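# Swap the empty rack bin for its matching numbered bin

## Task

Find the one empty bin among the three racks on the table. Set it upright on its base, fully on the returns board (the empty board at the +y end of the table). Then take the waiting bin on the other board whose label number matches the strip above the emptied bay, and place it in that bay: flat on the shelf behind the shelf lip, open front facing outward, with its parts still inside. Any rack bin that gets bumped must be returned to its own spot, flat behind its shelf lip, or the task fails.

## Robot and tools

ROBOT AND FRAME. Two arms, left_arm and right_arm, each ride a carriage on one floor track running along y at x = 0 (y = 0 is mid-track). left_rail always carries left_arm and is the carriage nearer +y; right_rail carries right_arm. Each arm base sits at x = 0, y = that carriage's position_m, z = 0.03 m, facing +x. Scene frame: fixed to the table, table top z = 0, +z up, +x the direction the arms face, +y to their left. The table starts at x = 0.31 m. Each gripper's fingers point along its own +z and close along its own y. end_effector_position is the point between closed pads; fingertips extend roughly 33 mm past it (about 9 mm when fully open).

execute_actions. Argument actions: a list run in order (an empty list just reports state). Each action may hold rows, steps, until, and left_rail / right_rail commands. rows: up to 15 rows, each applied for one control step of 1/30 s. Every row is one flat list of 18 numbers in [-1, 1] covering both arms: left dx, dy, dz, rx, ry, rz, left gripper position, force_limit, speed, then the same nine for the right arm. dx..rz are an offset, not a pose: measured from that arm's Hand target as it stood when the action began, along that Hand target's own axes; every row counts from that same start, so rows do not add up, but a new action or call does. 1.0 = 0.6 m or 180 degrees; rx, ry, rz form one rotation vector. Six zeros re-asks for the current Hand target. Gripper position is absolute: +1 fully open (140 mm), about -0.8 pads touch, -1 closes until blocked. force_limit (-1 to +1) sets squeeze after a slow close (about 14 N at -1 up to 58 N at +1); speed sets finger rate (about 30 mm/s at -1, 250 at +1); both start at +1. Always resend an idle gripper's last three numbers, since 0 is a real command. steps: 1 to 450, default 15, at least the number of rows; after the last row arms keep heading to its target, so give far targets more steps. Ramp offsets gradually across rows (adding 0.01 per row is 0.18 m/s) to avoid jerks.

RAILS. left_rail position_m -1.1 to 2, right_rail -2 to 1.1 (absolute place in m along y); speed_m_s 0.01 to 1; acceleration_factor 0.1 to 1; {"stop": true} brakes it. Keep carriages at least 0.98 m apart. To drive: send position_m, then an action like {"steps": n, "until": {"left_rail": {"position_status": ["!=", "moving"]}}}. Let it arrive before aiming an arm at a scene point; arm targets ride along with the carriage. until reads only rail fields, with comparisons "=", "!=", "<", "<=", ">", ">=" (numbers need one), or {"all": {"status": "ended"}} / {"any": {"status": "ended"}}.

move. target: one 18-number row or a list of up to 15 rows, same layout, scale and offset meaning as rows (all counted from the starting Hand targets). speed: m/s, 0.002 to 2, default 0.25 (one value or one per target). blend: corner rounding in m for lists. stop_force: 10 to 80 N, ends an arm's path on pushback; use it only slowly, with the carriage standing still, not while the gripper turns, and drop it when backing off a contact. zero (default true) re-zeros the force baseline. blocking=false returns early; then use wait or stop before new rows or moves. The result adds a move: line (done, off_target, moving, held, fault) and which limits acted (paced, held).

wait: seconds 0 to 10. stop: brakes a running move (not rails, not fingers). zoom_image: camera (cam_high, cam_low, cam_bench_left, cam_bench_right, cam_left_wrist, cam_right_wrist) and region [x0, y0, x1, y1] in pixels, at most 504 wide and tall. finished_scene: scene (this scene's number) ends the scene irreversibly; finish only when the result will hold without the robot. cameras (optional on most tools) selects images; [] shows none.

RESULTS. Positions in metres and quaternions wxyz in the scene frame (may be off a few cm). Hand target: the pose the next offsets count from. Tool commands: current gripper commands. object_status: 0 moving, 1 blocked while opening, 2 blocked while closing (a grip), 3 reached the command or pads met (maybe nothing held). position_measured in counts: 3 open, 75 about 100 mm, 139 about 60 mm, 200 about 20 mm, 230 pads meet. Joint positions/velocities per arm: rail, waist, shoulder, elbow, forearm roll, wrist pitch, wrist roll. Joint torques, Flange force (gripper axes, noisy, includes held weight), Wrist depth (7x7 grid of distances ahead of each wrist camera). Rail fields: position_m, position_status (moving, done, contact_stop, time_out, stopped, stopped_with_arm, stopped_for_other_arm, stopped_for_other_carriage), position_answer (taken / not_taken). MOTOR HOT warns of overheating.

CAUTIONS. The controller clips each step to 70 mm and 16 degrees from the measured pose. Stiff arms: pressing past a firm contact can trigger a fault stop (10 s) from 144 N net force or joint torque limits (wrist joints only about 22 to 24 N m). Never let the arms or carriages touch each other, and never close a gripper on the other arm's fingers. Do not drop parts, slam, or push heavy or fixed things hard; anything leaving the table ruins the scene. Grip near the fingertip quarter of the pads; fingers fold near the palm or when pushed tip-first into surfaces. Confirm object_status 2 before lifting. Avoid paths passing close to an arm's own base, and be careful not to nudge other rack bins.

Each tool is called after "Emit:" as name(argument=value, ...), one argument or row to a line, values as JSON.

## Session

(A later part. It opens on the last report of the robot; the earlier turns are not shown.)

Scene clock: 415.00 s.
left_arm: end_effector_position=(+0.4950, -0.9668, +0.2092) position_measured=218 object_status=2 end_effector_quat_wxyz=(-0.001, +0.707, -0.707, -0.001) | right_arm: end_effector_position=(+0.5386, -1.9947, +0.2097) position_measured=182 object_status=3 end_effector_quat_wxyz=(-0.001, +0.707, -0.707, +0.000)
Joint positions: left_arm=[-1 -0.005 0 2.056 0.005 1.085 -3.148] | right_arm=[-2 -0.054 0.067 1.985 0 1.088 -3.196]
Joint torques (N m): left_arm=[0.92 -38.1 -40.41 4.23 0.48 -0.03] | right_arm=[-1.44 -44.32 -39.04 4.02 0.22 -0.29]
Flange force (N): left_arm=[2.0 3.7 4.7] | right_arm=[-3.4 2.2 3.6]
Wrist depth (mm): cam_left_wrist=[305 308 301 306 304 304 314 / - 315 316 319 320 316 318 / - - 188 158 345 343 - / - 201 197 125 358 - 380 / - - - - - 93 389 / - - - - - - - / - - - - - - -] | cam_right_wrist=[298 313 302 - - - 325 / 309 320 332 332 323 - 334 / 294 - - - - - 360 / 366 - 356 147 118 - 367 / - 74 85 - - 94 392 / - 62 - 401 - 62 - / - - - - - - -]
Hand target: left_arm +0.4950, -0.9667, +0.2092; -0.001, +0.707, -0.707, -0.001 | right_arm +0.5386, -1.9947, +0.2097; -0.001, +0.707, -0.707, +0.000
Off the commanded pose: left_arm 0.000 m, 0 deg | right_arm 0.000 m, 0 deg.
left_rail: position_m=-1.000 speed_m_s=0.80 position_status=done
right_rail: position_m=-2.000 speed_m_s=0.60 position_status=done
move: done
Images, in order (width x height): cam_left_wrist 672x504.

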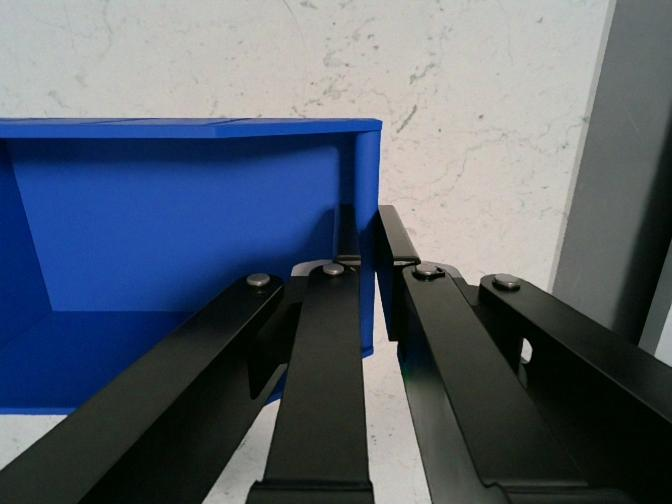

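Emit:
execute_actions(
  actions=[
    {"left_rail":{"position_m":2.0,"speed_m_s":1.0,"acceleration_factor":0.3},"steps":300,"until":{"left_rail":{"position_m":[">",1.2]}}},
    {"right_rail":{"position_m":-0.9,"speed_m_s":1.0,"acceleration_factor":0.5},"steps":300,"until":{"all":{"status":"ended"}}},
  ],
  cameras=["cam_left_wrist","cam_right_wrist","cam_bench_left"],
)

Scene clock: 427.07 s.
left_arm: end_effector_position=(+0.4950, +2.0333, +0.2092) position_measured=218 object_status=2 end_effector_quat_wxyz=(-0.001, +0.707, -0.707, -0.001) | right_arm: end_effector_position=(+0.5386, -0.8948, +0.2097) position_measured=182 object_status=3 end_effector_quat_wxyz=(-0.001, +0.707, -0.707, +0.000)
Joint positions: left_arm=[2 -0.005 0.001 2.056 0.005 1.085 -3.148] | right_arm=[-0.9 -0.055 0.067 1.985 0 1.088 -3.196]
Joint torques (N m): left_arm=[0.98 -37.8 -40.28 4.19 0.44 -0.06] | right_arm=[-1.17 -44.38 -39.11 4.01 0.25 -0.31]
Flange force (N): left_arm=[2.3 3.8 4.2] | right_arm=[-2.8 2.5 4.0]
Flange force at the end of the 1st action (N): left_arm=[-3.9 5.1 4.0] | right_arm=[-3.2 3.3 3.3]
Wrist depth (mm): cam_left_wrist=[- 292 293 306 302 303 311 / - 301 301 320 321 321 - / - - 188 156 354 338 354 / - - 197 117 354 362 374 / - - - - - 93 389 / - - - - - - - / - - - - - - -] | cam_right_wrist=[- - 302 303 302 308 316 / 326 - - - 317 324 339 / - 350 347 347 334 - 353 / 363 - 352 331 149 - 381 / - 75 86 344 - 93 387 / - 62 - - - 62 - / - - - - - - -]
Hand target: left_arm +0.4950, +2.0333, +0.2092; -0.001, +0.707, -0.707, -0.001 | right_arm +0.5386, -0.8947, +0.2097; -0.001, +0.707, -0.707, +0.000
Tool commands: left_gripper/position=-1.0 left_gripper/force_limit=+0.5 left_gripper/speed=-1.0 right_gripper/position=-0.42 right_gripper/force_limit=+0.5 right_gripper/speed=-1.0
Off the commanded pose: left_arm 0.000 m, 0 deg | right_arm 0.000 m, 0 deg.
left_rail: position_m=2.000 position_status=done
right_rail: position_m=-0.900 position_status=done
Images, in order (width x height): cam_bench_left 672x504, cam_left_wrist 672x504, cam_right_wrist 672x504.

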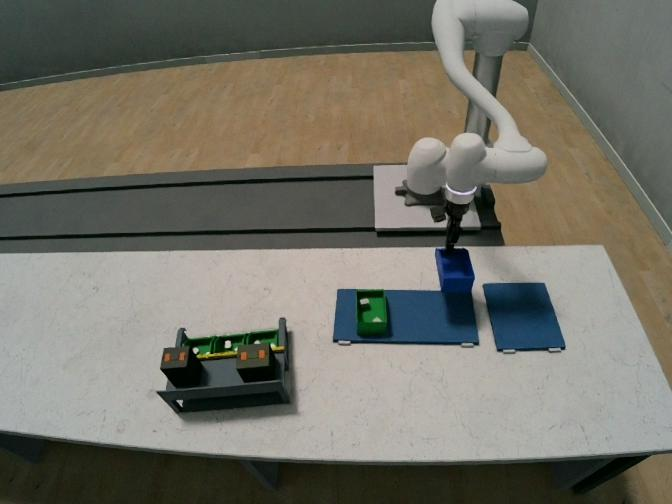

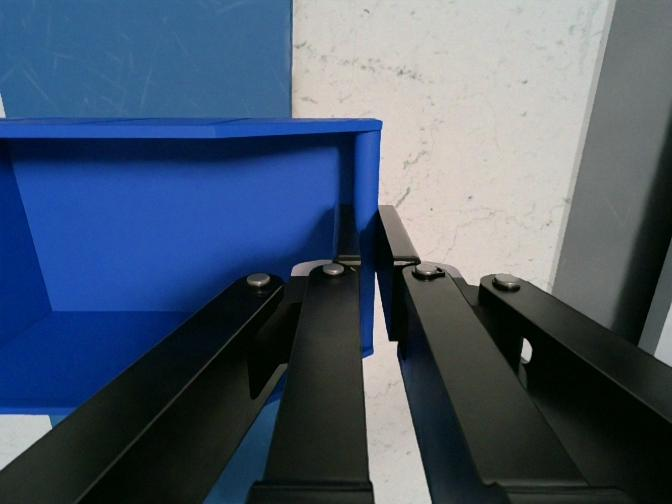

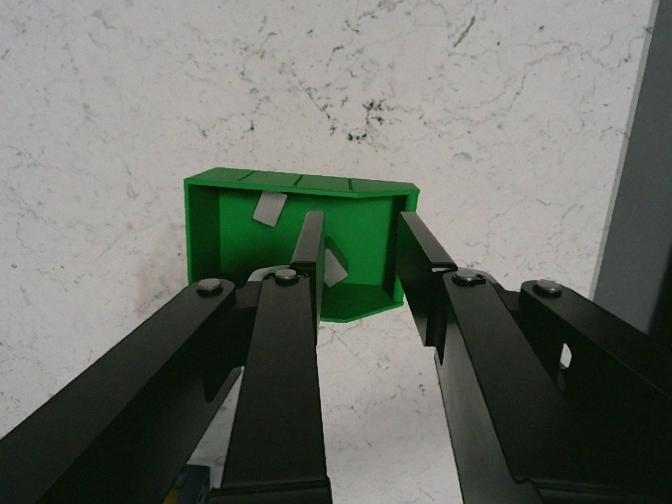

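Emit:
move(
  target=[-0.445,-0.12,0.15,0,0,0,-1,0.5,-1,-0.077,0.059,0.133,0,0,0.024,-0.42,0.5,-1],
  speed=0.2,
  cameras=["cam_left_wrist","cam_right_wrist","cam_bench_left"],
)

Emit:
zoom_image(
  camera="cam_bench_left",
  region=[430, 230, 600, 370],
)

Scene clock: 433.67 s.
left_arm: end_effector_position=(+0.5672, +2.3005, +0.1203) position_measured=218 object_status=2 end_effector_quat_wxyz=(-0.001, +0.707, -0.707, -0.001) | right_arm: end_effector_position=(+0.5033, -0.8485, +0.1299) position_measured=182 object_status=3 end_effector_quat_wxyz=(-0.001, +0.680, -0.733, +0.000)
Joint positions: left_arm=[2 0.431 0.3 1.884 0.005 0.955 -2.712] | right_arm=[-0.9 0.034 0.095 2.124 0 0.922 -3.032]
Joint torques (N m): left_arm=[0.42 -66.75 -37.18 3.85 0.61 0.03] | right_arm=[-1.6 -43.14 -35.16 3.64 0.43 -0.38]
Flange force (N): left_arm=[2.3 3.1 4.1] | right_arm=[-3.2 3.2 3.7]
Wrist depth (mm): cam_left_wrist=[- - - - - 225 224 / 221 135 219 214 220 - 237 / - - - - 259 252 251 / - - - 126 262 268 267 / - - - - - 93 281 / - - - - - - - / - - - - - - -] | cam_right_wrist=[237 231 237 - 234 236 232 / 245 246 248 245 247 247 249 / - 255 258 258 262 260 265 / - 269 268 239 153 270 293 / - 75 85 294 - 93 305 / - 62 - 313 - 62 - / - - - - - - -]
Hand target: left_arm +0.5672, +2.3006, +0.1203; -0.001, +0.707, -0.707, -0.001 | right_arm +0.5033, -0.8485, +0.1298; -0.001, +0.680, -0.733, +0.000
Off the commanded pose: left_arm 0.000 m, 0 deg | right_arm 0.000 m, 0 deg.
left_rail: position_m=2.000 position_status=done
right_rail: position_m=-0.900 position_status=done
move: done
Images, in order (width x height): cam_bench_left 672x504, cam_left_wrist 672x504, cam_right_wrist 672x504.

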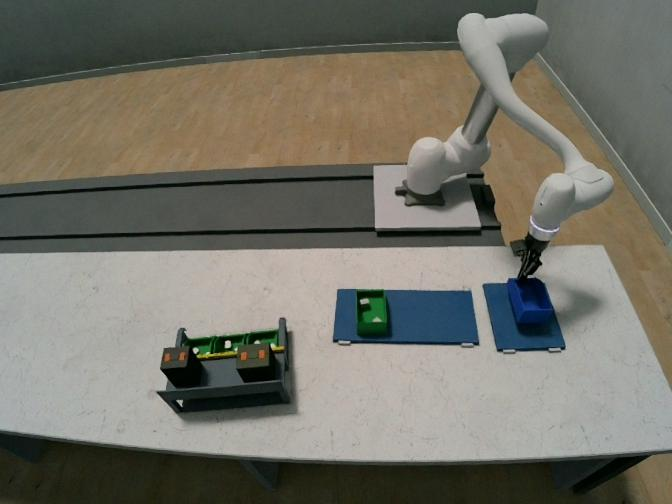

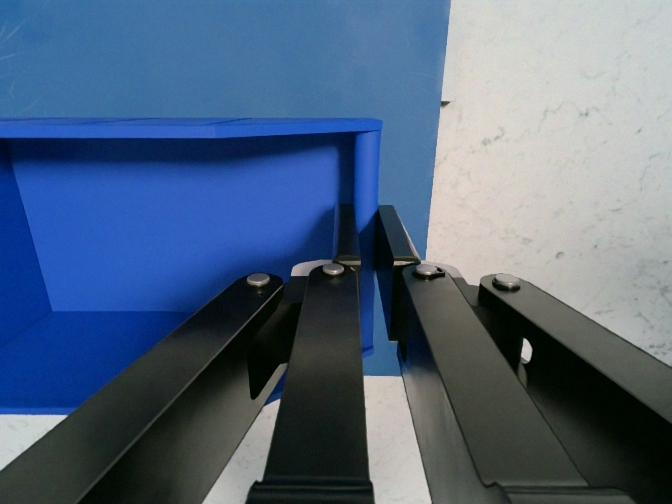

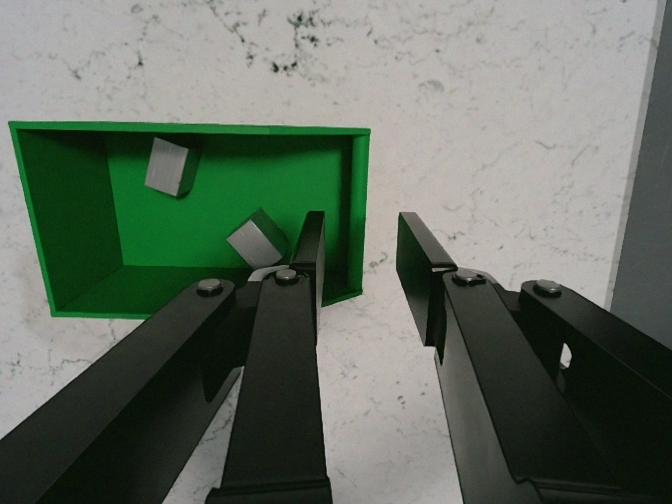

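Scaled by 2.965 from the camera's 672x504 image, which has a finer 960x720 frame.

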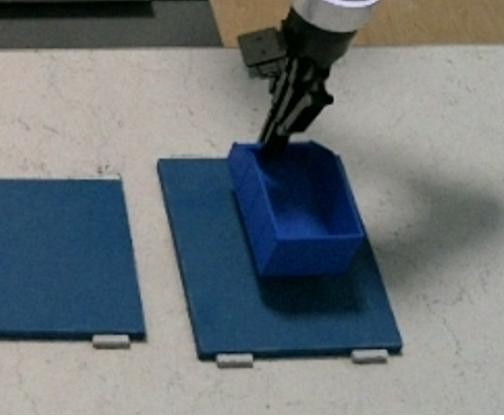

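Emit:
move(
  target=[0,0,0.116,0,0,0,-1,0.5,-1,0,0,0,0,0,0,-0.42,0.5,-1],
  speed=0.025,
  stop_force=10,
  cameras=["cam_left_wrist"],
)

Emit:
move(
  target=[0,0,0,0,0,0,-0.42,0.5,-1,0,0,0.1132,0,0,0,-0.42,0.5,-1],
  speed=0.08,
  cameras=["cam_left_wrist","cam_right_wrist"],
)

Scene clock: 445.30 s.
left_arm: end_effector_position=(+0.5673, +2.3008, +0.0757) position_measured=218 object_status=2 end_effector_quat_wxyz=(-0.002, +0.707, -0.707, -0.001) | right_arm: end_effector_position=(+0.5033, -0.8485, +0.1298) position_measured=182 object_status=3 end_effector_quat_wxyz=(-0.001, +0.680, -0.733, +0.000)
Joint positions: left_arm=[2 0.432 0.347 1.918 0.005 0.875 -2.712] | right_arm=[-0.9 0.034 0.095 2.124 0 0.922 -3.032]
Joint torques (N m): left_arm=[2.38 -35.88 -18.58 4.13 -2.75 -0.02] | right_arm=[-1.44 -43.13 -35.19 3.68 0.31 -0.3]
Flange force (N): left_arm=[9.1 10.2 -50.3] | right_arm=[-2.7 3.3 3.1]
Wrist depth (mm): cam_left_wrist=[- - - 169 - 186 185 / - - 178 177 - 196 195 / 189 - 187 183 193 207 207 / 202 200 194 126 140 221 221 / 200 - - - - 93 235 / - - - - - - - / - - - - - - -] | cam_right_wrist=[234 235 232 236 - 234 237 / 243 242 246 247 248 247 249 / - 257 260 259 262 261 269 / - 272 237 242 154 275 - / - 79 85 294 - 93 305 / - 62 - 313 - 62 - / - - - - - - -]
Hand target: left_arm +0.5673, +2.3008, +0.0757; -0.002, +0.707, -0.707, -0.001 (not the last commanded pose) | right_arm +0.5033, -0.8485, +0.1298; -0.001, +0.680, -0.733, +0.000
Off the commanded pose: left_arm 0.025 m, 0 deg | right_arm 0.000 m, 0 deg.
left_rail: position_m=2.000 position_status=done
right_rail: position_m=-0.900 position_status=done
move: contact (left_arm)
Images, in order (width x height): cam_left_wrist 672x504.

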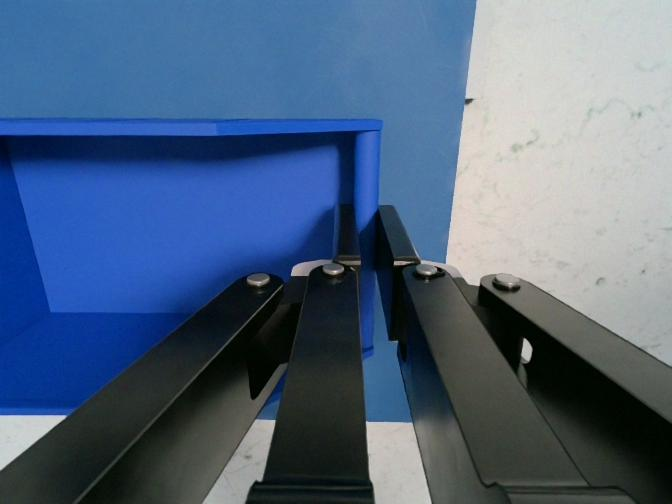

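Scene clock: 446.57 s.
left_arm: end_effector_position=(+0.5673, +2.3008, +0.0757) position_measured=182 object_status=3 end_effector_quat_wxyz=(-0.002, +0.707, -0.707, -0.001) | right_arm: end_effector_position=(+0.5034, -0.8485, +0.0620) position_measured=182 object_status=3 end_effector_quat_wxyz=(-0.001, +0.680, -0.733, +0.000)
Joint positions: left_arm=[2 0.432 0.347 1.918 0.005 0.875 -2.712] | right_arm=[-0.9 0.034 0.181 2.182 0 0.777 -3.032]
Joint torques (N m): left_arm=[0.81 -67.85 -34.4 3.73 0.68 -0.05] | right_arm=[-1.73 -48.35 -31.55 3.25 0.23 -0.31]
Flange force (N): left_arm=[3.1 3.2 1.9] | right_arm=[-3.4 3.3 3.9]
Wrist depth (mm): cam_left_wrist=[- - - 171 - 185 185 / 178 - - 144 179 195 196 / 188 - 185 160 192 207 207 / - - - 166 141 217 220 / - - - 176 116 90 229 / - - - 234 - - - / - - - 273 - - -] | cam_right_wrist=[173 173 176 174 174 173 172 / 179 181 179 180 184 183 180 / 187 186 191 189 195 199 193 / 203 202 199 166 154 203 206 / 211 80 85 191 126 93 213 / - 62 - 234 - 62 - / - - - 251 - - -]
Hand target: left_arm +0.5673, +2.3008, +0.0757; -0.002, +0.707, -0.707, -0.001 | right_arm +0.5034, -0.8485, +0.0619; -0.001, +0.680, -0.733, +0.000
Off the commanded pose: left_arm 0.000 m, 0 deg | right_arm 0.000 m, 0 deg.
left_rail: position_m=2.000 position_status=done
right_rail: position_m=-0.900 position_status=done
move: done
Images, in order (width x height): cam_left_wrist 672x504, cam_right_wrist 672x504.

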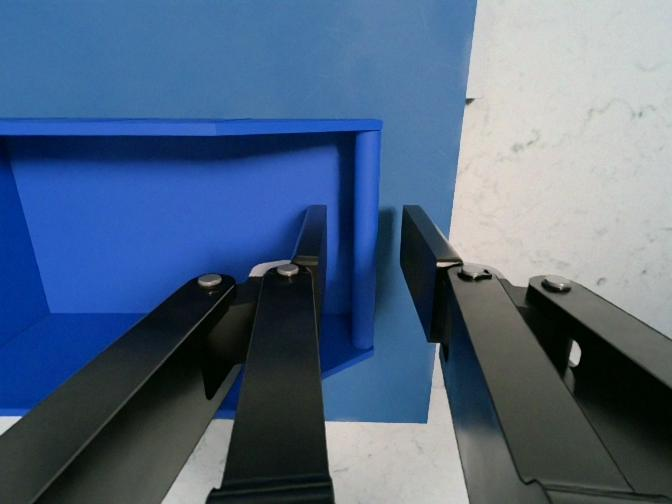

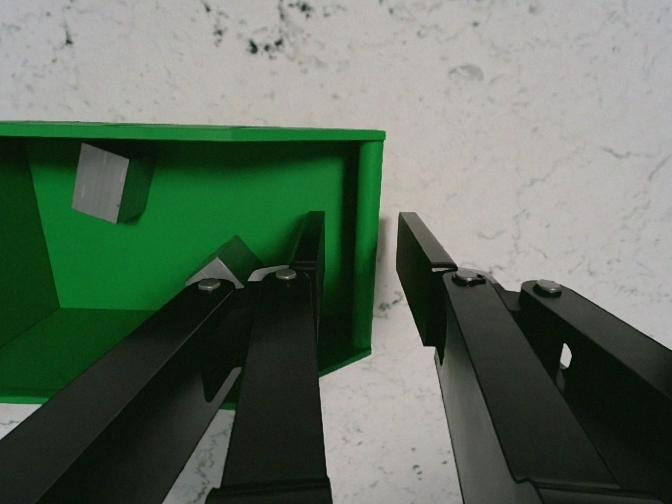

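Emit:
execute_actions(
  actions=[
    {"rows":[[0,0,0,0,0,0,-0.42,0.5,-1,0,0,0,0,0,0,-1,1,-1]],"steps":60},
  ],
  cameras=[],
)

Emit:
move(
  target=[
    [0,0,-0.05,0,0,0,-0.42,0.5,-1,0,0,-0.05,0,0,0,-1,1,-1],
    [0,0,-0.25,0,0,0,-0.42,0.5,-1,0,0,-0.25,0,0,-0.024,-1,1,-1],
  ],
  speed=[0.05,0.12],
  blend=[0.01,0],
  cameras=["cam_left_wrist","cam_right_wrist","cam_bench_left"],
)

Emit:
zoom_image(
  camera="cam_bench_left",
  region=[430, 230, 600, 370],
)

Scene clock: 454.67 s.
left_arm: end_effector_position=(+0.5673, +2.3008, +0.0757) position_measured=182 object_status=3 end_effector_quat_wxyz=(-0.002, +0.707, -0.707, -0.001) | right_arm: end_effector_position=(+0.5034, -0.8485, +0.0619) position_measured=219 object_status=2 end_effector_quat_wxyz=(-0.001, +0.680, -0.733, +0.000)
Joint positions: left_arm=[2 0.432 0.347 1.918 0.005 0.875 -2.712] | right_arm=[-0.9 0.034 0.181 2.182 0 0.777 -3.032]
Joint torques (N m): left_arm=[1.35 -68.25 -34.22 3.68 0.65 0.01] | right_arm=[-1.82 -34.33 -22.7 3.18 -1.46 -0.22]
Flange force (N): left_arm=[3.5 2.1 2.3] | right_arm=[-2.8 6.3 -26.1]
Wrist depth (mm): cam_left_wrist=[- - - - - 185 185 / 178 180 179 177 - 193 195 / - - 193 160 192 207 208 / - - 197 163 140 217 220 / - - - 176 - 90 229 / - - - - - - - / - - - - - - -] | cam_right_wrist=[174 173 175 174 173 173 174 / 183 181 180 181 184 184 180 / 187 187 190 189 193 196 198 / 203 204 198 149 204 204 - / 203 206 82 93 92 92 220 / - - - - - 69 - / - - - - - - -]
Hand target: left_arm +0.5673, +2.3008, +0.0757; -0.002, +0.707, -0.707, -0.001 | right_arm +0.5034, -0.8485, +0.0619; -0.001, +0.680, -0.733, +0.000
Off the commanded pose: left_arm 0.000 m, 0 deg | right_arm 0.000 m, 0 deg.
left_rail: position_m=2.000 position_status=done
right_rail: position_m=-0.900 position_status=done
No camera images: "cameras" was empty.

Scene clock: 456.73 s.
left_arm: end_effector_position=(+0.5673, +2.3002, +0.2257) position_measured=182 object_status=3 end_effector_quat_wxyz=(-0.002, +0.707, -0.707, -0.001) | right_arm: end_effector_position=(+0.5032, -0.8486, +0.2119) position_measured=219 object_status=2 end_effector_quat_wxyz=(+0.000, +0.707, -0.707, +0.000)
Joint positions: left_arm=[2 0.431 0.213 1.783 0.004 1.144 -2.711] | right_arm=[-0.9 0.034 0.013 2.037 0 1.09 -3.108]
Joint torques (N m): left_arm=[0.29 -60.7 -40.29 4.24 0.6 0.02] | right_arm=[-1.53 -39.98 -42.13 4.03 -0.14 -0.3]
Flange force (N): left_arm=[1.7 2.9 2.9] | right_arm=[-3.1 6.0 7.2]
Wrist depth (mm): cam_left_wrist=[323 300 309 - 310 316 316 / - - 329 326 333 335 - / 369 346 - 334 346 354 358 / 390 - - - 140 374 1202 / 411 - - 407 - 90 1209 / - - - 428 - - - / - - - - - - -] | cam_right_wrist=[315 317 316 - 305 304 314 / - 318 322 - 324 321 334 / 191 190 193 190 - - 353 / 208 207 200 149 112 362 374 / 191 216 82 92 92 92 393 / - - - - - 69 - / - - - - - - -]
Hand target: left_arm +0.5673, +2.3002, +0.2257; -0.002, +0.707, -0.707, -0.001 | right_arm +0.5032, -0.8485, +0.2119; -0.001, +0.707, -0.707, +0.000
Off the commanded pose: left_arm 0.000 m, 0 deg | right_arm 0.000 m, 0 deg.
left_rail: position_m=2.000 position_status=done
right_rail: position_m=-0.900 position_status=done
move: done
Images, in order (width x height): cam_bench_left 672x504, cam_left_wrist 672x504, cam_right_wrist 672x504.

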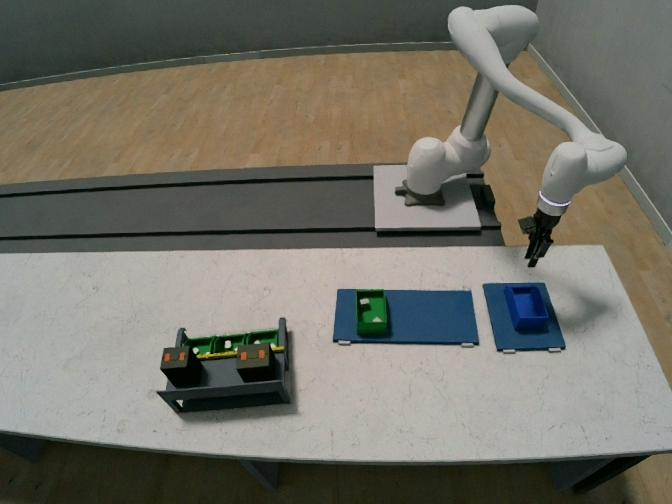

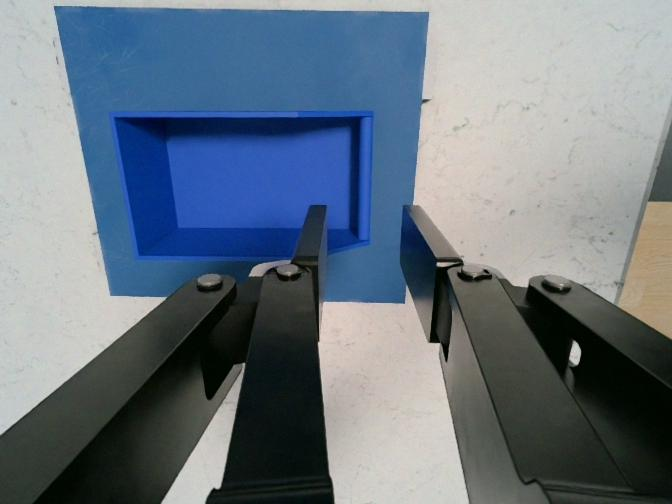

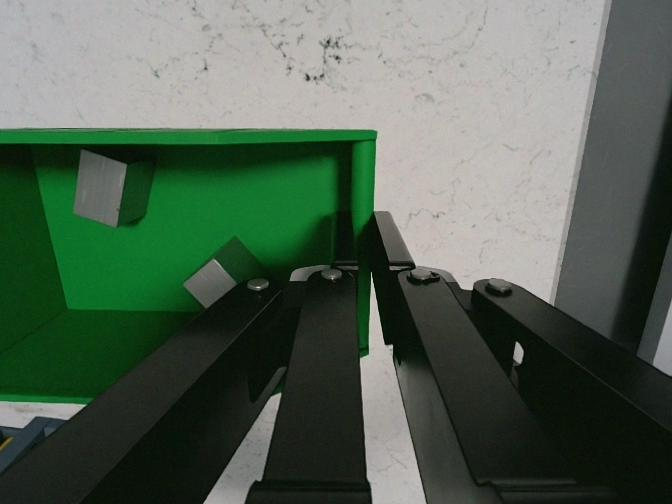

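Scaled by 2.965 from the camera's 672x504 image, which has a finer 960x720 frame.

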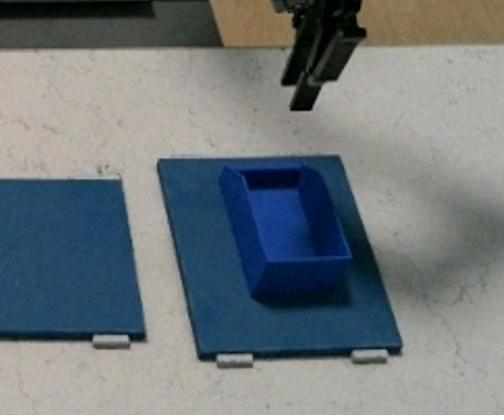

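Emit:
execute_actions(
  actions=[
    {"right_rail":{"position_m":-2.0,"speed_m_s":0.8,"acceleration_factor":0.3},"steps":300,"until":{"all":{"status":"ended"}}},
  ],
  cameras=[],
)

Emit:
move(
  target=[0,0,0,0,0,0,-0.42,0.5,-1,0.366,-0.135,0.153,0,0,0.021,-1,1,-1],
  speed=0.15,
  cameras=["cam_right_wrist","cam_bench_right"],
)

Emit:
zoom_image(
  camera="cam_bench_right",
  region=[60, 344, 300, 504],
)

Scene clock: 468.97 s.
left_arm: end_effector_position=(+0.5673, +2.3002, +0.2257) position_measured=182 object_status=3 end_effector_quat_wxyz=(-0.002, +0.707, -0.707, -0.001) | right_arm: end_effector_position=(+0.5032, -1.9485, +0.2119) position_measured=219 object_status=2 end_effector_quat_wxyz=(-0.001, +0.707, -0.707, +0.000)
Joint positions: left_arm=[2 0.431 0.213 1.783 0.004 1.144 -2.711] | right_arm=[-2 0.034 0.013 2.037 0 1.09 -3.108]
Joint torques (N m): left_arm=[1.06 -60.44 -40.56 4.31 0.57 -0.07] | right_arm=[-1.32 -41.21 -41.75 4.04 -0.1 -0.3]
Flange force (N): left_arm=[3.1 3.1 2.8] | right_arm=[-2.8 2.9 8.3]
Wrist depth (mm): cam_left_wrist=[319 309 - 309 312 315 317 / 349 - - 321 328 333 334 / 355 343 - 338 359 349 352 / - - - - 163 376 1140 / - - - 410 - 90 1215 / - - - - - - - / - - - - - - -] | cam_right_wrist=[299 - 314 311 - - 318 / 324 326 324 326 325 326 335 / 192 191 194 190 - - 360 / 208 208 201 149 110 357 362 / 202 215 82 92 92 92 360 / - - - - - 69 - / - - - - - - -]
Hand target: left_arm +0.5673, +2.3002, +0.2257; -0.002, +0.707, -0.707, -0.001 | right_arm +0.5032, -1.9485, +0.2119; -0.001, +0.707, -0.707, +0.000
Tool commands: left_gripper/position=-0.42 left_gripper/force_limit=+0.5 left_gripper/speed=-1.0 right_gripper/position=-1.0 right_gripper/force_limit=+1.0 right_gripper/speed=-1.0
Off the commanded pose: left_arm 0.000 m, 0 deg | right_arm 0.000 m, 0 deg.
left_rail: position_m=2.000 position_status=done
right_rail: position_m=-2.000 speed_m_s=0.80 position_status=done
No camera images: "cameras" was empty.

Scene clock: 471.10 s.
left_arm: end_effector_position=(+0.5673, +2.3002, +0.2257) position_measured=182 object_status=3 end_effector_quat_wxyz=(-0.002, +0.707, -0.707, -0.001) | right_arm: end_effector_position=(+0.5842, -2.1681, +0.1202) position_measured=219 object_status=2 end_effector_quat_wxyz=(-0.001, +0.683, -0.730, +0.000)
Joint positions: left_arm=[2 0.431 0.213 1.783 0.004 1.144 -2.711] | right_arm=[-2 -0.337 0.253 1.949 0.001 0.938 -3.413]
Joint torques (N m): left_arm=[0.43 -60.67 -40.42 4.36 0.62 -0.03] | right_arm=[-0.37 -62.17 -37.13 3.78 -0.06 -0.33]
Flange force (N): left_arm=[2.4 2.7 2.9] | right_arm=[-1.8 2.0 5.9]
Wrist depth (mm): cam_left_wrist=[325 307 - 307 315 316 315 / 341 317 - - 334 - 307 / - 333 343 338 354 - 358 / - - 356 317 163 381 1146 / - - - 410 - 90 1209 / - - - - - - - / - - - - - - -] | cam_right_wrist=[227 223 224 225 225 - 224 / - 235 236 233 - 239 239 / 193 190 193 192 254 256 253 / 209 207 202 148 116 270 269 / 190 214 82 93 92 92 283 / - - - - - 69 - / - - - - - - -]
Hand target: left_arm +0.5673, +2.3002, +0.2257; -0.002, +0.707, -0.707, -0.001 | right_arm +0.5842, -2.1681, +0.1202; -0.001, +0.683, -0.730, +0.000
Off the commanded pose: left_arm 0.000 m, 0 deg | right_arm 0.000 m, 0 deg.
left_rail: position_m=2.000 position_status=done
right_rail: position_m=-2.000 speed_m_s=0.80 position_status=done
move: done
Images, in order (width x height): cam_bench_right 672x504, cam_right_wrist 672x504.

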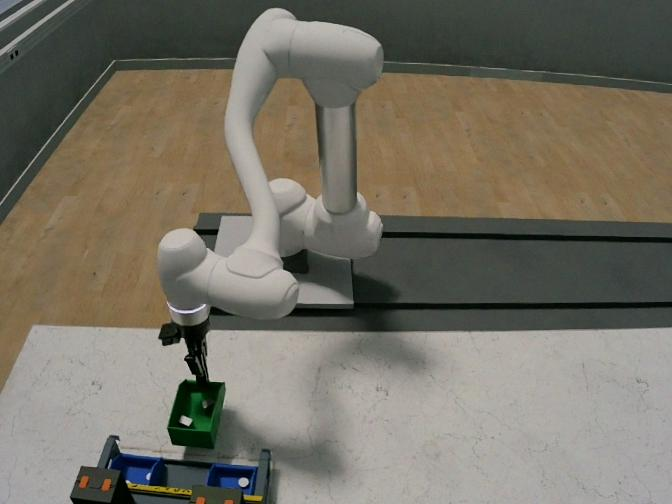

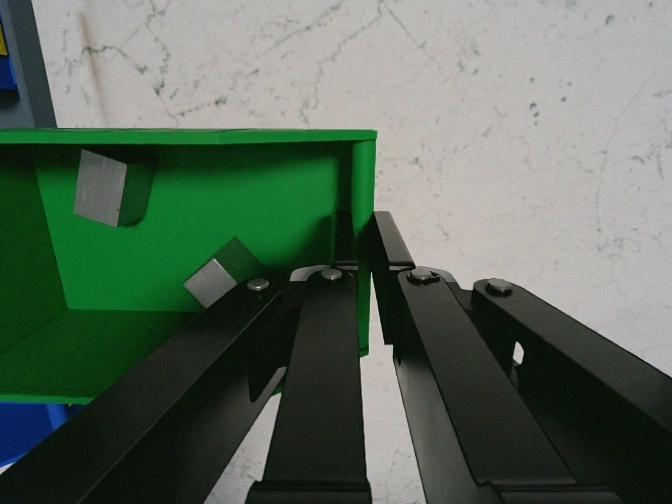

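Scaled by 2.100 from the camera's 672x504 image, which has a finer 960x720 frame.

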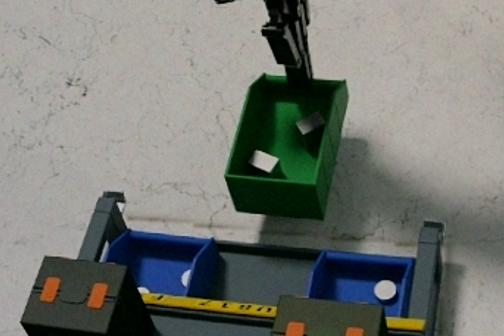

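Emit:
move(
  target=[
    [0,0,0,0,0,0,-0.42,0.5,-1, 0,-0.067,0.013,0,0,0,-1,1,-1],
    [0,0,0,0,0,0,-0.42,0.5,-1, 0,-0.130,0.035,0,0,0,-1,1,-1],
  ],
  speed=0.06,
  blend=[0.01,0],
  cameras=["cam_right_wrist","cam_bench_right"],
)

Emit:
zoom_image(
  camera="cam_bench_right",
  region=[60, 304, 300, 484],
)

Scene clock: 483.70 s.
left_arm: end_effector_position=(+0.5673, +2.3002, +0.2257) position_measured=182 object_status=3 end_effector_quat_wxyz=(-0.002, +0.707, -0.707, -0.001) | right_arm: end_effector_position=(+0.6620, -2.1733, +0.0993) position_measured=219 object_status=2 end_effector_quat_wxyz=(-0.001, +0.683, -0.730, +0.000)
Joint positions: left_arm=[2 0.431 0.213 1.783 0.004 1.144 -2.711] | right_arm=[-2 -0.307 0.379 1.816 0.001 0.945 -3.382]
Joint torques (N m): left_arm=[0.68 -60.64 -40.57 4.26 0.63 -0.06] | right_arm=[-1.28 -74.87 -37.66 3.76 -0.06 -0.24]
Flange force (N): left_arm=[2.6 3.0 2.9] | right_arm=[-3.1 2.9 6.4]
Wrist depth (mm): cam_left_wrist=[312 311 - 312 313 316 316 / 351 314 - - 341 333 329 / 367 - - - 359 359 354 / 389 - - 361 141 374 1128 / - - - 402 - 90 1215 / - - - - - - - / - - - - - - -] | cam_right_wrist=[193 193 206 204 206 206 204 / 212 210 215 218 217 218 223 / 192 190 189 190 230 230 230 / 207 208 201 149 242 244 235 / 192 215 82 92 92 92 - / - - - - - 69 - / - - - - - - -]
Hand target: left_arm +0.5673, +2.3002, +0.2257; -0.002, +0.707, -0.707, -0.001 | right_arm +0.6621, -2.1733, +0.0993; -0.001, +0.683, -0.730, +0.000
Off the commanded pose: left_arm 0.000 m, 0 deg | right_arm 0.000 m, 0 deg.
left_rail: position_m=2.000 position_status=done
right_rail: position_m=-2.000 speed_m_s=0.80 position_status=done
move: done
Images, in order (width x height): cam_bench_right 672x504, cam_right_wrist 672x504.

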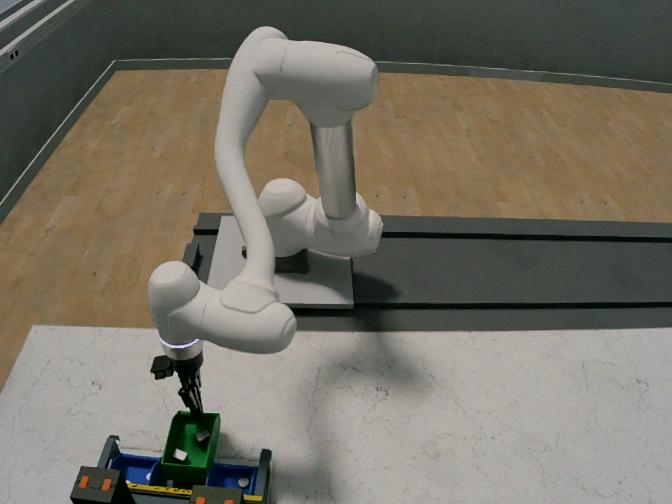

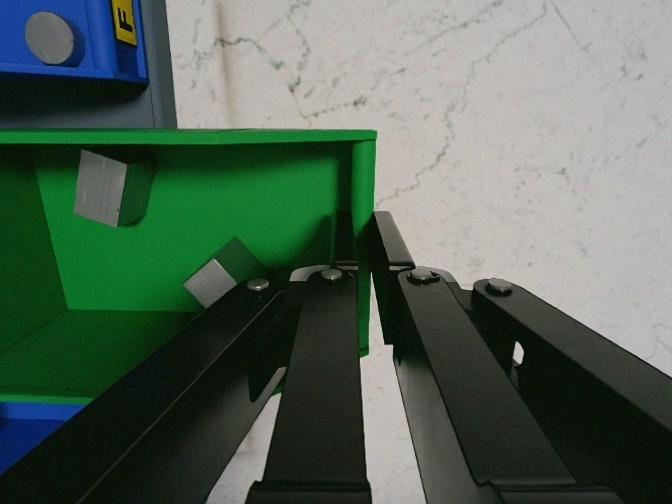

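Scaled by 2.100 from the camera's 672x504 image, which has a finer 960x720 frame.

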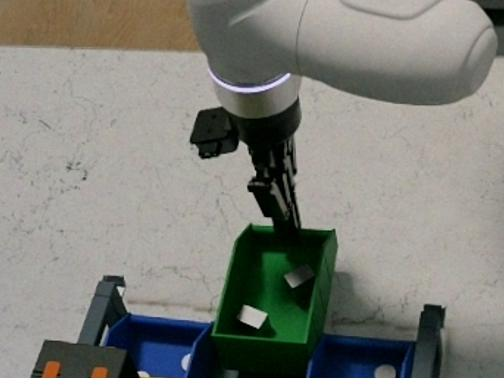

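Emit:
move(
  target=[
    [0,0,0,0,0,0,-0.42,0.5,-1, 0,-0.065,0.012,0,0,0,-1,1,-1],
    [0,0,0,0,0,0,-0.42,0.5,-1, 0,-0.120,0.014,0,0,0,-1,1,-1],
  ],
  speed=0.05,
  blend=[0.005,0],
  cameras=["cam_right_wrist","cam_bench_right"],
)

Emit:
zoom_image(
  camera="cam_bench_right",
  region=[60, 344, 273, 504],
)

Scene clock: 493.47 s.
left_arm: end_effector_position=(+0.5673, +2.3002, +0.2257) position_measured=182 object_status=3 end_effector_quat_wxyz=(-0.002, +0.707, -0.707, -0.001) | right_arm: end_effector_position=(+0.7339, -2.1781, +0.0910) position_measured=219 object_status=2 end_effector_quat_wxyz=(-0.001, +0.683, -0.730, +0.000)
Joint positions: left_arm=[2 0.431 0.213 1.783 0.004 1.144 -2.711] | right_arm=[-2 -0.284 0.482 1.672 0.001 0.986 -3.36]
Joint torques (N m): left_arm=[0.52 -60.72 -40.59 4.3 0.6 -0.05] | right_arm=[-1.27 -86.1 -38.9 3.89 -0.08 -0.27]
Flange force (N): left_arm=[2.5 3.0 3.1] | right_arm=[-2.7 3.3 6.6]
Wrist depth (mm): cam_left_wrist=[322 307 307 305 316 - 317 / 343 - - - 345 342 324 / 358 336 - 318 351 336 - / - - - 356 134 - 386 / - - - 375 - 90 1229 / - - - - - - - / - - - - - - -] | cam_right_wrist=[188 189 188 194 197 199 199 / 203 203 203 208 208 210 205 / 200 191 195 192 218 220 221 / 218 213 202 149 230 234 234 / 190 219 82 92 92 92 251 / - - - - - 69 - / - - - - - - -]
Hand target: left_arm +0.5673, +2.3002, +0.2257; -0.002, +0.707, -0.707, -0.001 | right_arm +0.7339, -2.1781, +0.0910; -0.001, +0.683, -0.730, +0.000
Off the commanded pose: left_arm 0.000 m, 0 deg | right_arm 0.000 m, 0 deg.
left_rail: position_m=2.000 position_status=done
right_rail: position_m=-2.000 speed_m_s=0.80 position_status=done
move: done
Images, in order (width x height): cam_bench_right 672x504, cam_right_wrist 672x504.

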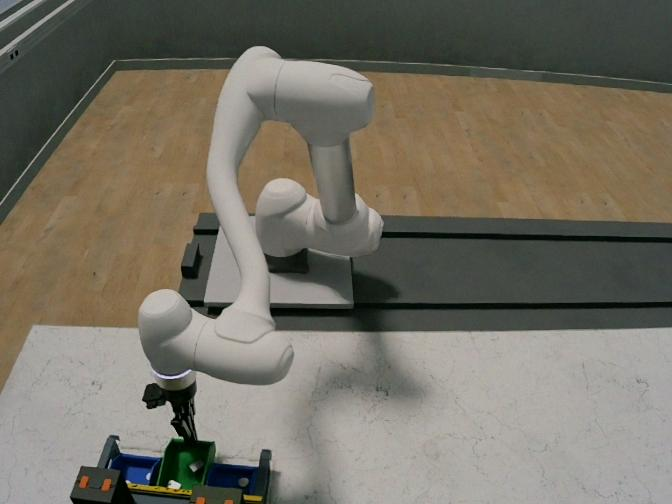

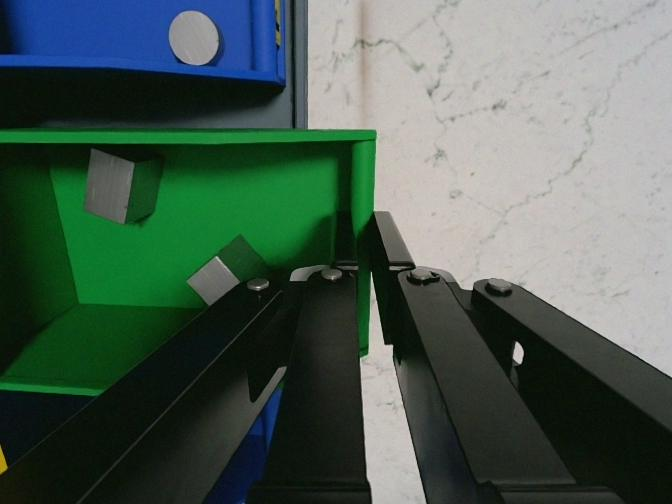

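Scaled by 2.366 from the camera's 672x504 image, which has a finer 960x720 frame.

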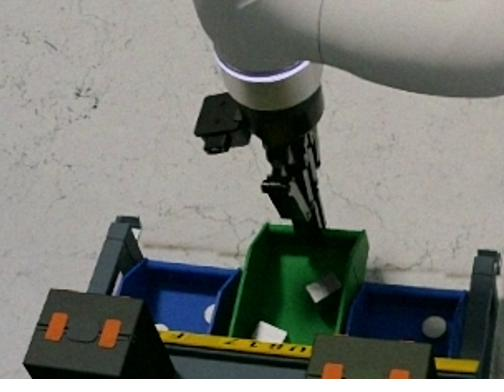

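Emit:
move(
  target=[0,0,0,0,0,0,-0.42,0.5,-1, 0,-0.069,0,0,0,0,-1,1,-1],
  speed=0.04,
  cameras=["cam_right_wrist","cam_bench_right"],
)

Emit:
zoom_image(
  camera="cam_bench_right",
  region=[60, 344, 273, 504],
)

Scene clock: 497.93 s.
left_arm: end_effector_position=(+0.5673, +2.3002, +0.2257) position_measured=182 object_status=3 end_effector_quat_wxyz=(-0.002, +0.707, -0.707, -0.001) | right_arm: end_effector_position=(+0.7752, -2.1808, +0.0910) position_measured=219 object_status=2 end_effector_quat_wxyz=(-0.001, +0.683, -0.730, +0.000)
Joint positions: left_arm=[2 0.431 0.213 1.783 0.004 1.144 -2.711] | right_arm=[-2 -0.273 0.538 1.581 0.001 1.021 -3.348]
Joint torques (N m): left_arm=[0.81 -60.5 -40.53 4.32 0.61 -0.04] | right_arm=[-1.33 -93.38 -40.93 3.97 -0.25 -0.31]
Flange force (N): left_arm=[3.0 2.8 2.9] | right_arm=[-3.0 4.9 7.7]
Wrist depth (mm): cam_left_wrist=[321 310 - - - 317 312 / - - 319 - - 331 330 / - 314 - 340 358 352 357 / 405 358 - 362 141 378 387 / 413 - - 406 - 90 1202 / - - - 438 - - - / - - - 473 - - -] | cam_right_wrist=[- 190 187 188 196 196 199 / 205 203 202 202 208 210 211 / 201 190 195 193 220 218 220 / 212 213 203 149 231 233 234 / 140 220 82 92 92 92 244 / - - - - - 69 - / - - - - - - -]
Hand target: left_arm +0.5673, +2.3002, +0.2257; -0.002, +0.707, -0.707, -0.001 | right_arm +0.7752, -2.1808, +0.0910; -0.001, +0.683, -0.730, +0.000
Off the commanded pose: left_arm 0.000 m, 0 deg | right_arm 0.000 m, 0 deg.
left_rail: position_m=2.000 position_status=done
right_rail: position_m=-2.000 speed_m_s=0.80 position_status=done
move: done
Images, in order (width x height): cam_bench_right 672x504, cam_right_wrist 672x504.

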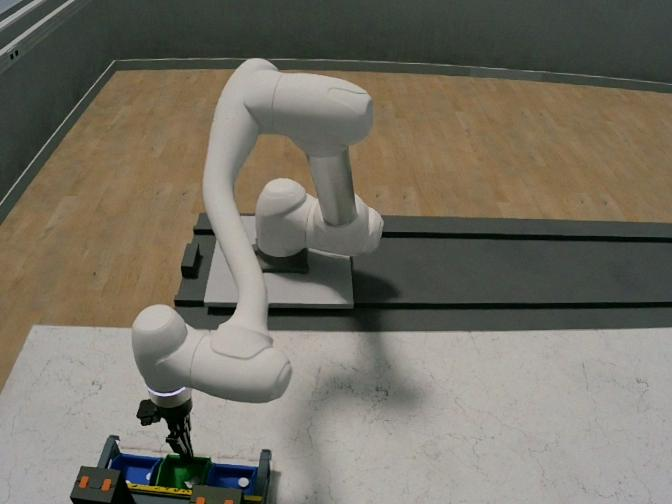

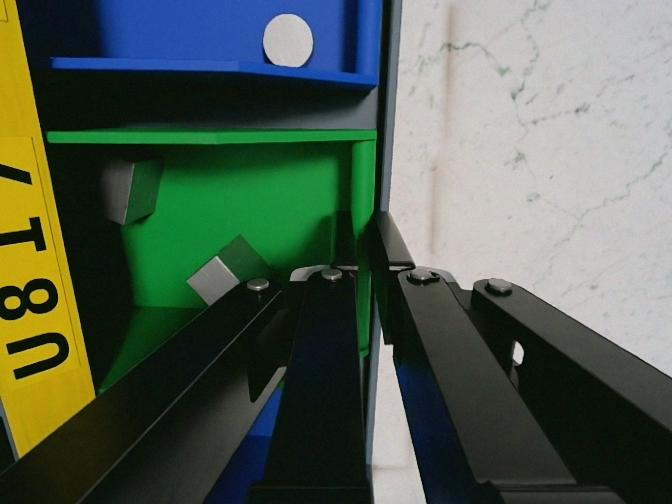

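Scaled by 2.366 from the camera's 672x504 image, which has a finer 960x720 frame.

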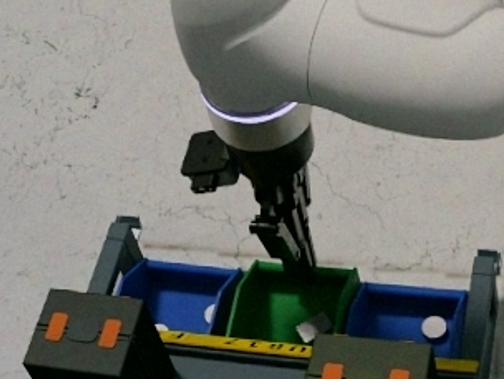

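Emit:
move(
  target=[0,0,0,0,0,0,-0.42,0.5,-1, 0,0,0.0503,0,0,0,-1,1,-1],
  speed=0.02,
  stop_force=12,
  cameras=["cam_right_wrist","cam_bench_right"],
)

Emit:
zoom_image(
  camera="cam_bench_right",
  region=[60, 344, 273, 504],
)

Scene clock: 505.63 s.
left_arm: end_effector_position=(+0.5673, +2.3002, +0.2257) position_measured=182 object_status=3 end_effector_quat_wxyz=(-0.002, +0.707, -0.707, -0.001) | right_arm: end_effector_position=(+0.7754, -2.1808, +0.0689) position_measured=219 object_status=2 end_effector_quat_wxyz=(-0.001, +0.683, -0.730, +0.001)
Joint positions: left_arm=[2 0.431 0.213 1.783 0.004 1.144 -2.711] | right_arm=[-2 -0.273 0.557 1.595 0.001 0.987 -3.348]
Joint torques (N m): left_arm=[1.29 -60.33 -40.66 4.39 0.59 -0.03] | right_arm=[-0.63 -62.05 -20.71 3.96 -0.33 -0.49]
Flange force (N): left_arm=[3.8 3.1 2.8] | right_arm=[-2.0 3.4 -33.1]
Wrist depth (mm): cam_left_wrist=[321 - 310 314 313 315 314 / 336 321 - - - 332 - / 374 - - 345 349 349 354 / 390 370 - - 140 376 1158 / 409 - - - - 90 1215 / - - - - - - - / - - - 467 - - -] | cam_right_wrist=[169 168 162 171 180 179 180 / 181 181 181 181 189 187 189 / 186 187 191 188 201 203 200 / 204 204 198 149 210 212 212 / 203 204 82 93 92 92 225 / - - - - - 69 - / - - - - - - -]
Hand target: left_arm +0.5673, +2.3002, +0.2257; -0.002, +0.707, -0.707, -0.001 | right_arm +0.7754, -2.1808, +0.0689; -0.001, +0.683, -0.730, +0.001 (not the last commanded pose)
Off the commanded pose: left_arm 0.000 m, 0 deg | right_arm 0.008 m, 0 deg.
left_rail: position_m=2.000 position_status=done
right_rail: position_m=-2.000 speed_m_s=0.80 position_status=done
move: contact (right_arm)
Images, in order (width x height): cam_bench_right 672x504, cam_right_wrist 672x504.

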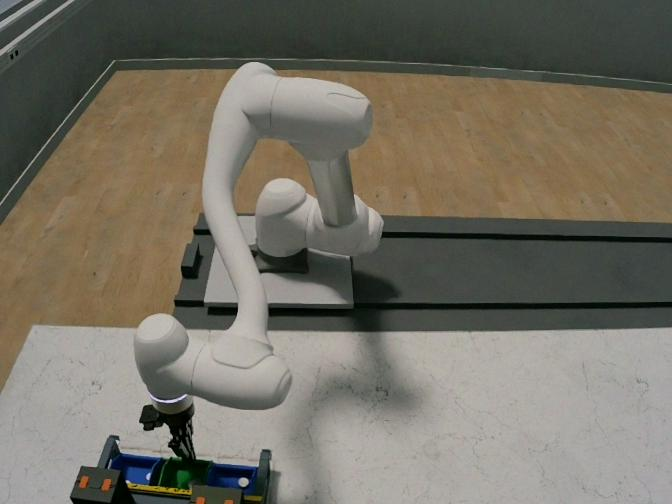

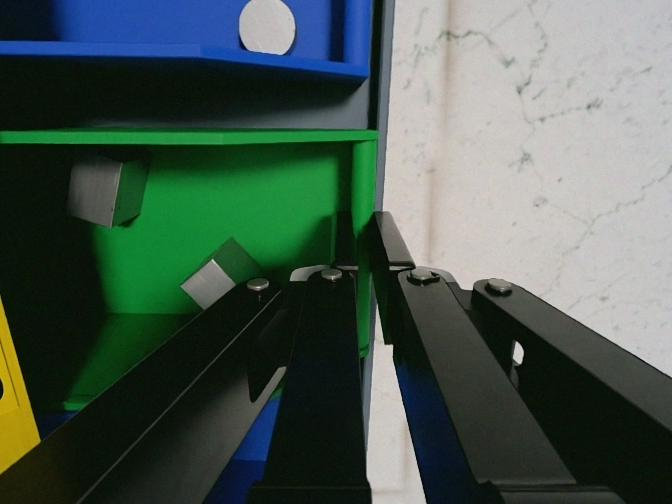

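Scaled by 2.366 from the camera's 672x504 image, which has a finer 960x720 frame.

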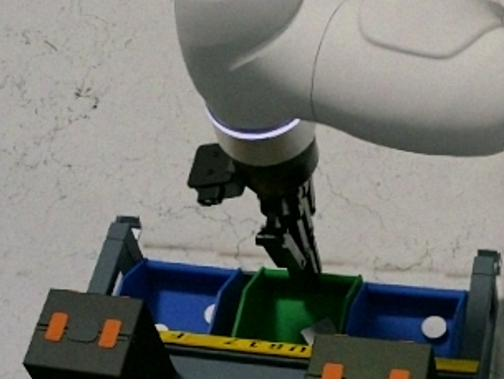

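Emit:
move(
  target=[0,0,0,0,0,0,-0.42,0.5,-1, 0,0,-0.0368,0,0,0,-1,1,-1],
  speed=0.03,
  cameras=["cam_right_wrist","cam_bench_right"],
)

Emit:
zoom_image(
  camera="cam_bench_right",
  region=[60, 344, 273, 504],
)

Scene clock: 520.63 s.
left_arm: end_effector_position=(+0.5673, +2.3002, +0.2257) position_measured=182 object_status=3 end_effector_quat_wxyz=(-0.002, +0.707, -0.707, -0.001) | right_arm: end_effector_position=(+0.7753, -2.1808, +0.0909) position_measured=219 object_status=2 end_effector_quat_wxyz=(-0.001, +0.683, -0.730, +0.001)
Joint positions: left_arm=[2 0.431 0.213 1.783 0.004 1.144 -2.711] | right_arm=[-2 -0.273 0.538 1.581 0.001 1.021 -3.348]
Joint torques (N m): left_arm=[0.84 -60.39 -40.64 4.35 0.58 0.09] | right_arm=[-1.25 -93.56 -40.68 3.95 -0.17 -0.28]
Flange force (N): left_arm=[3.2 3.3 2.8] | right_arm=[-2.4 3.4 8.8]
Wrist depth (mm): cam_left_wrist=[317 311 - - - 317 319 / 343 323 - - 351 339 333 / 358 315 - - - 353 356 / 389 369 - 140 163 369 1122 / 410 - - 406 - 90 1202 / - - - 433 - - - / - - - - - - -] | cam_right_wrist=[- 189 189 191 193 196 196 / 205 202 159 202 209 208 207 / 197 192 195 192 218 218 219 / 210 210 202 148 121 231 233 / 140 220 82 92 92 92 246 / - - - - - 69 - / - - - - - - -]
Hand target: left_arm +0.5673, +2.3002, +0.2257; -0.002, +0.707, -0.707, -0.001 | right_arm +0.7753, -2.1808, +0.0910; -0.001, +0.683, -0.730, +0.001
Off the commanded pose: left_arm 0.000 m, 0 deg | right_arm 0.000 m, 0 deg.
left_rail: position_m=2.000 position_status=done
right_rail: position_m=-2.000 speed_m_s=0.80 position_status=done
move: done
Images, in order (width x height): cam_bench_right 672x504, cam_right_wrist 672x504.

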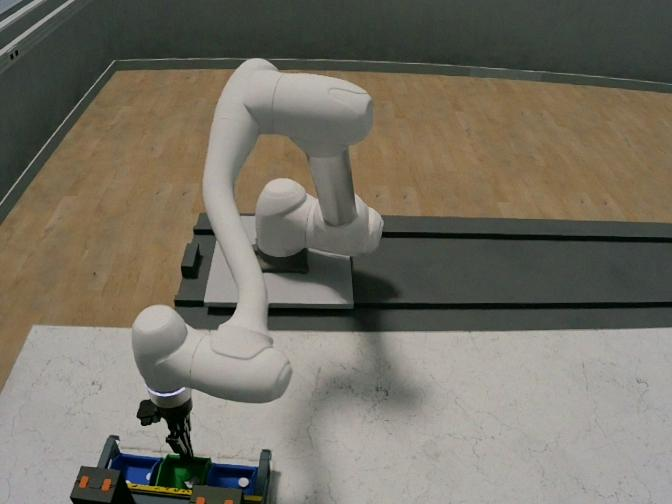

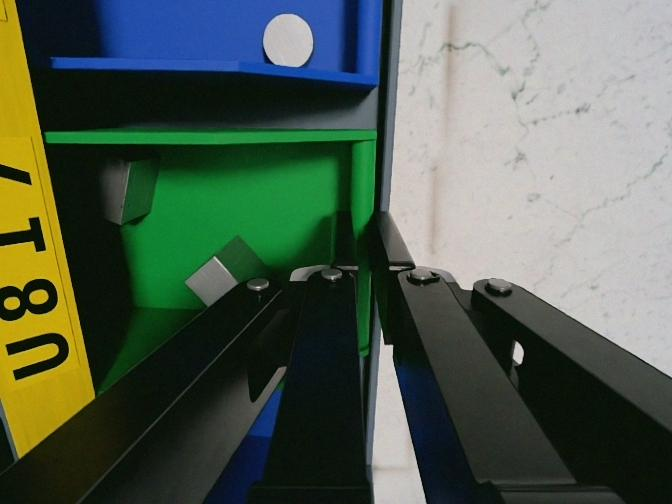

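Scaled by 2.366 from the camera's 672x504 image, which has a finer 960x720 frame.

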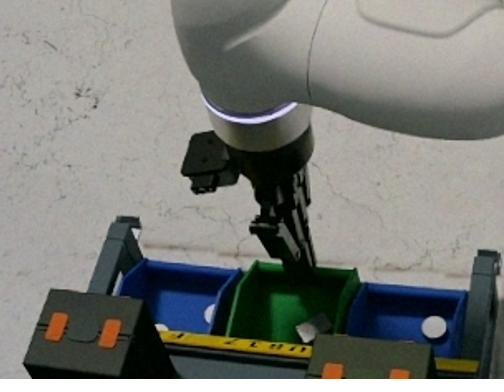

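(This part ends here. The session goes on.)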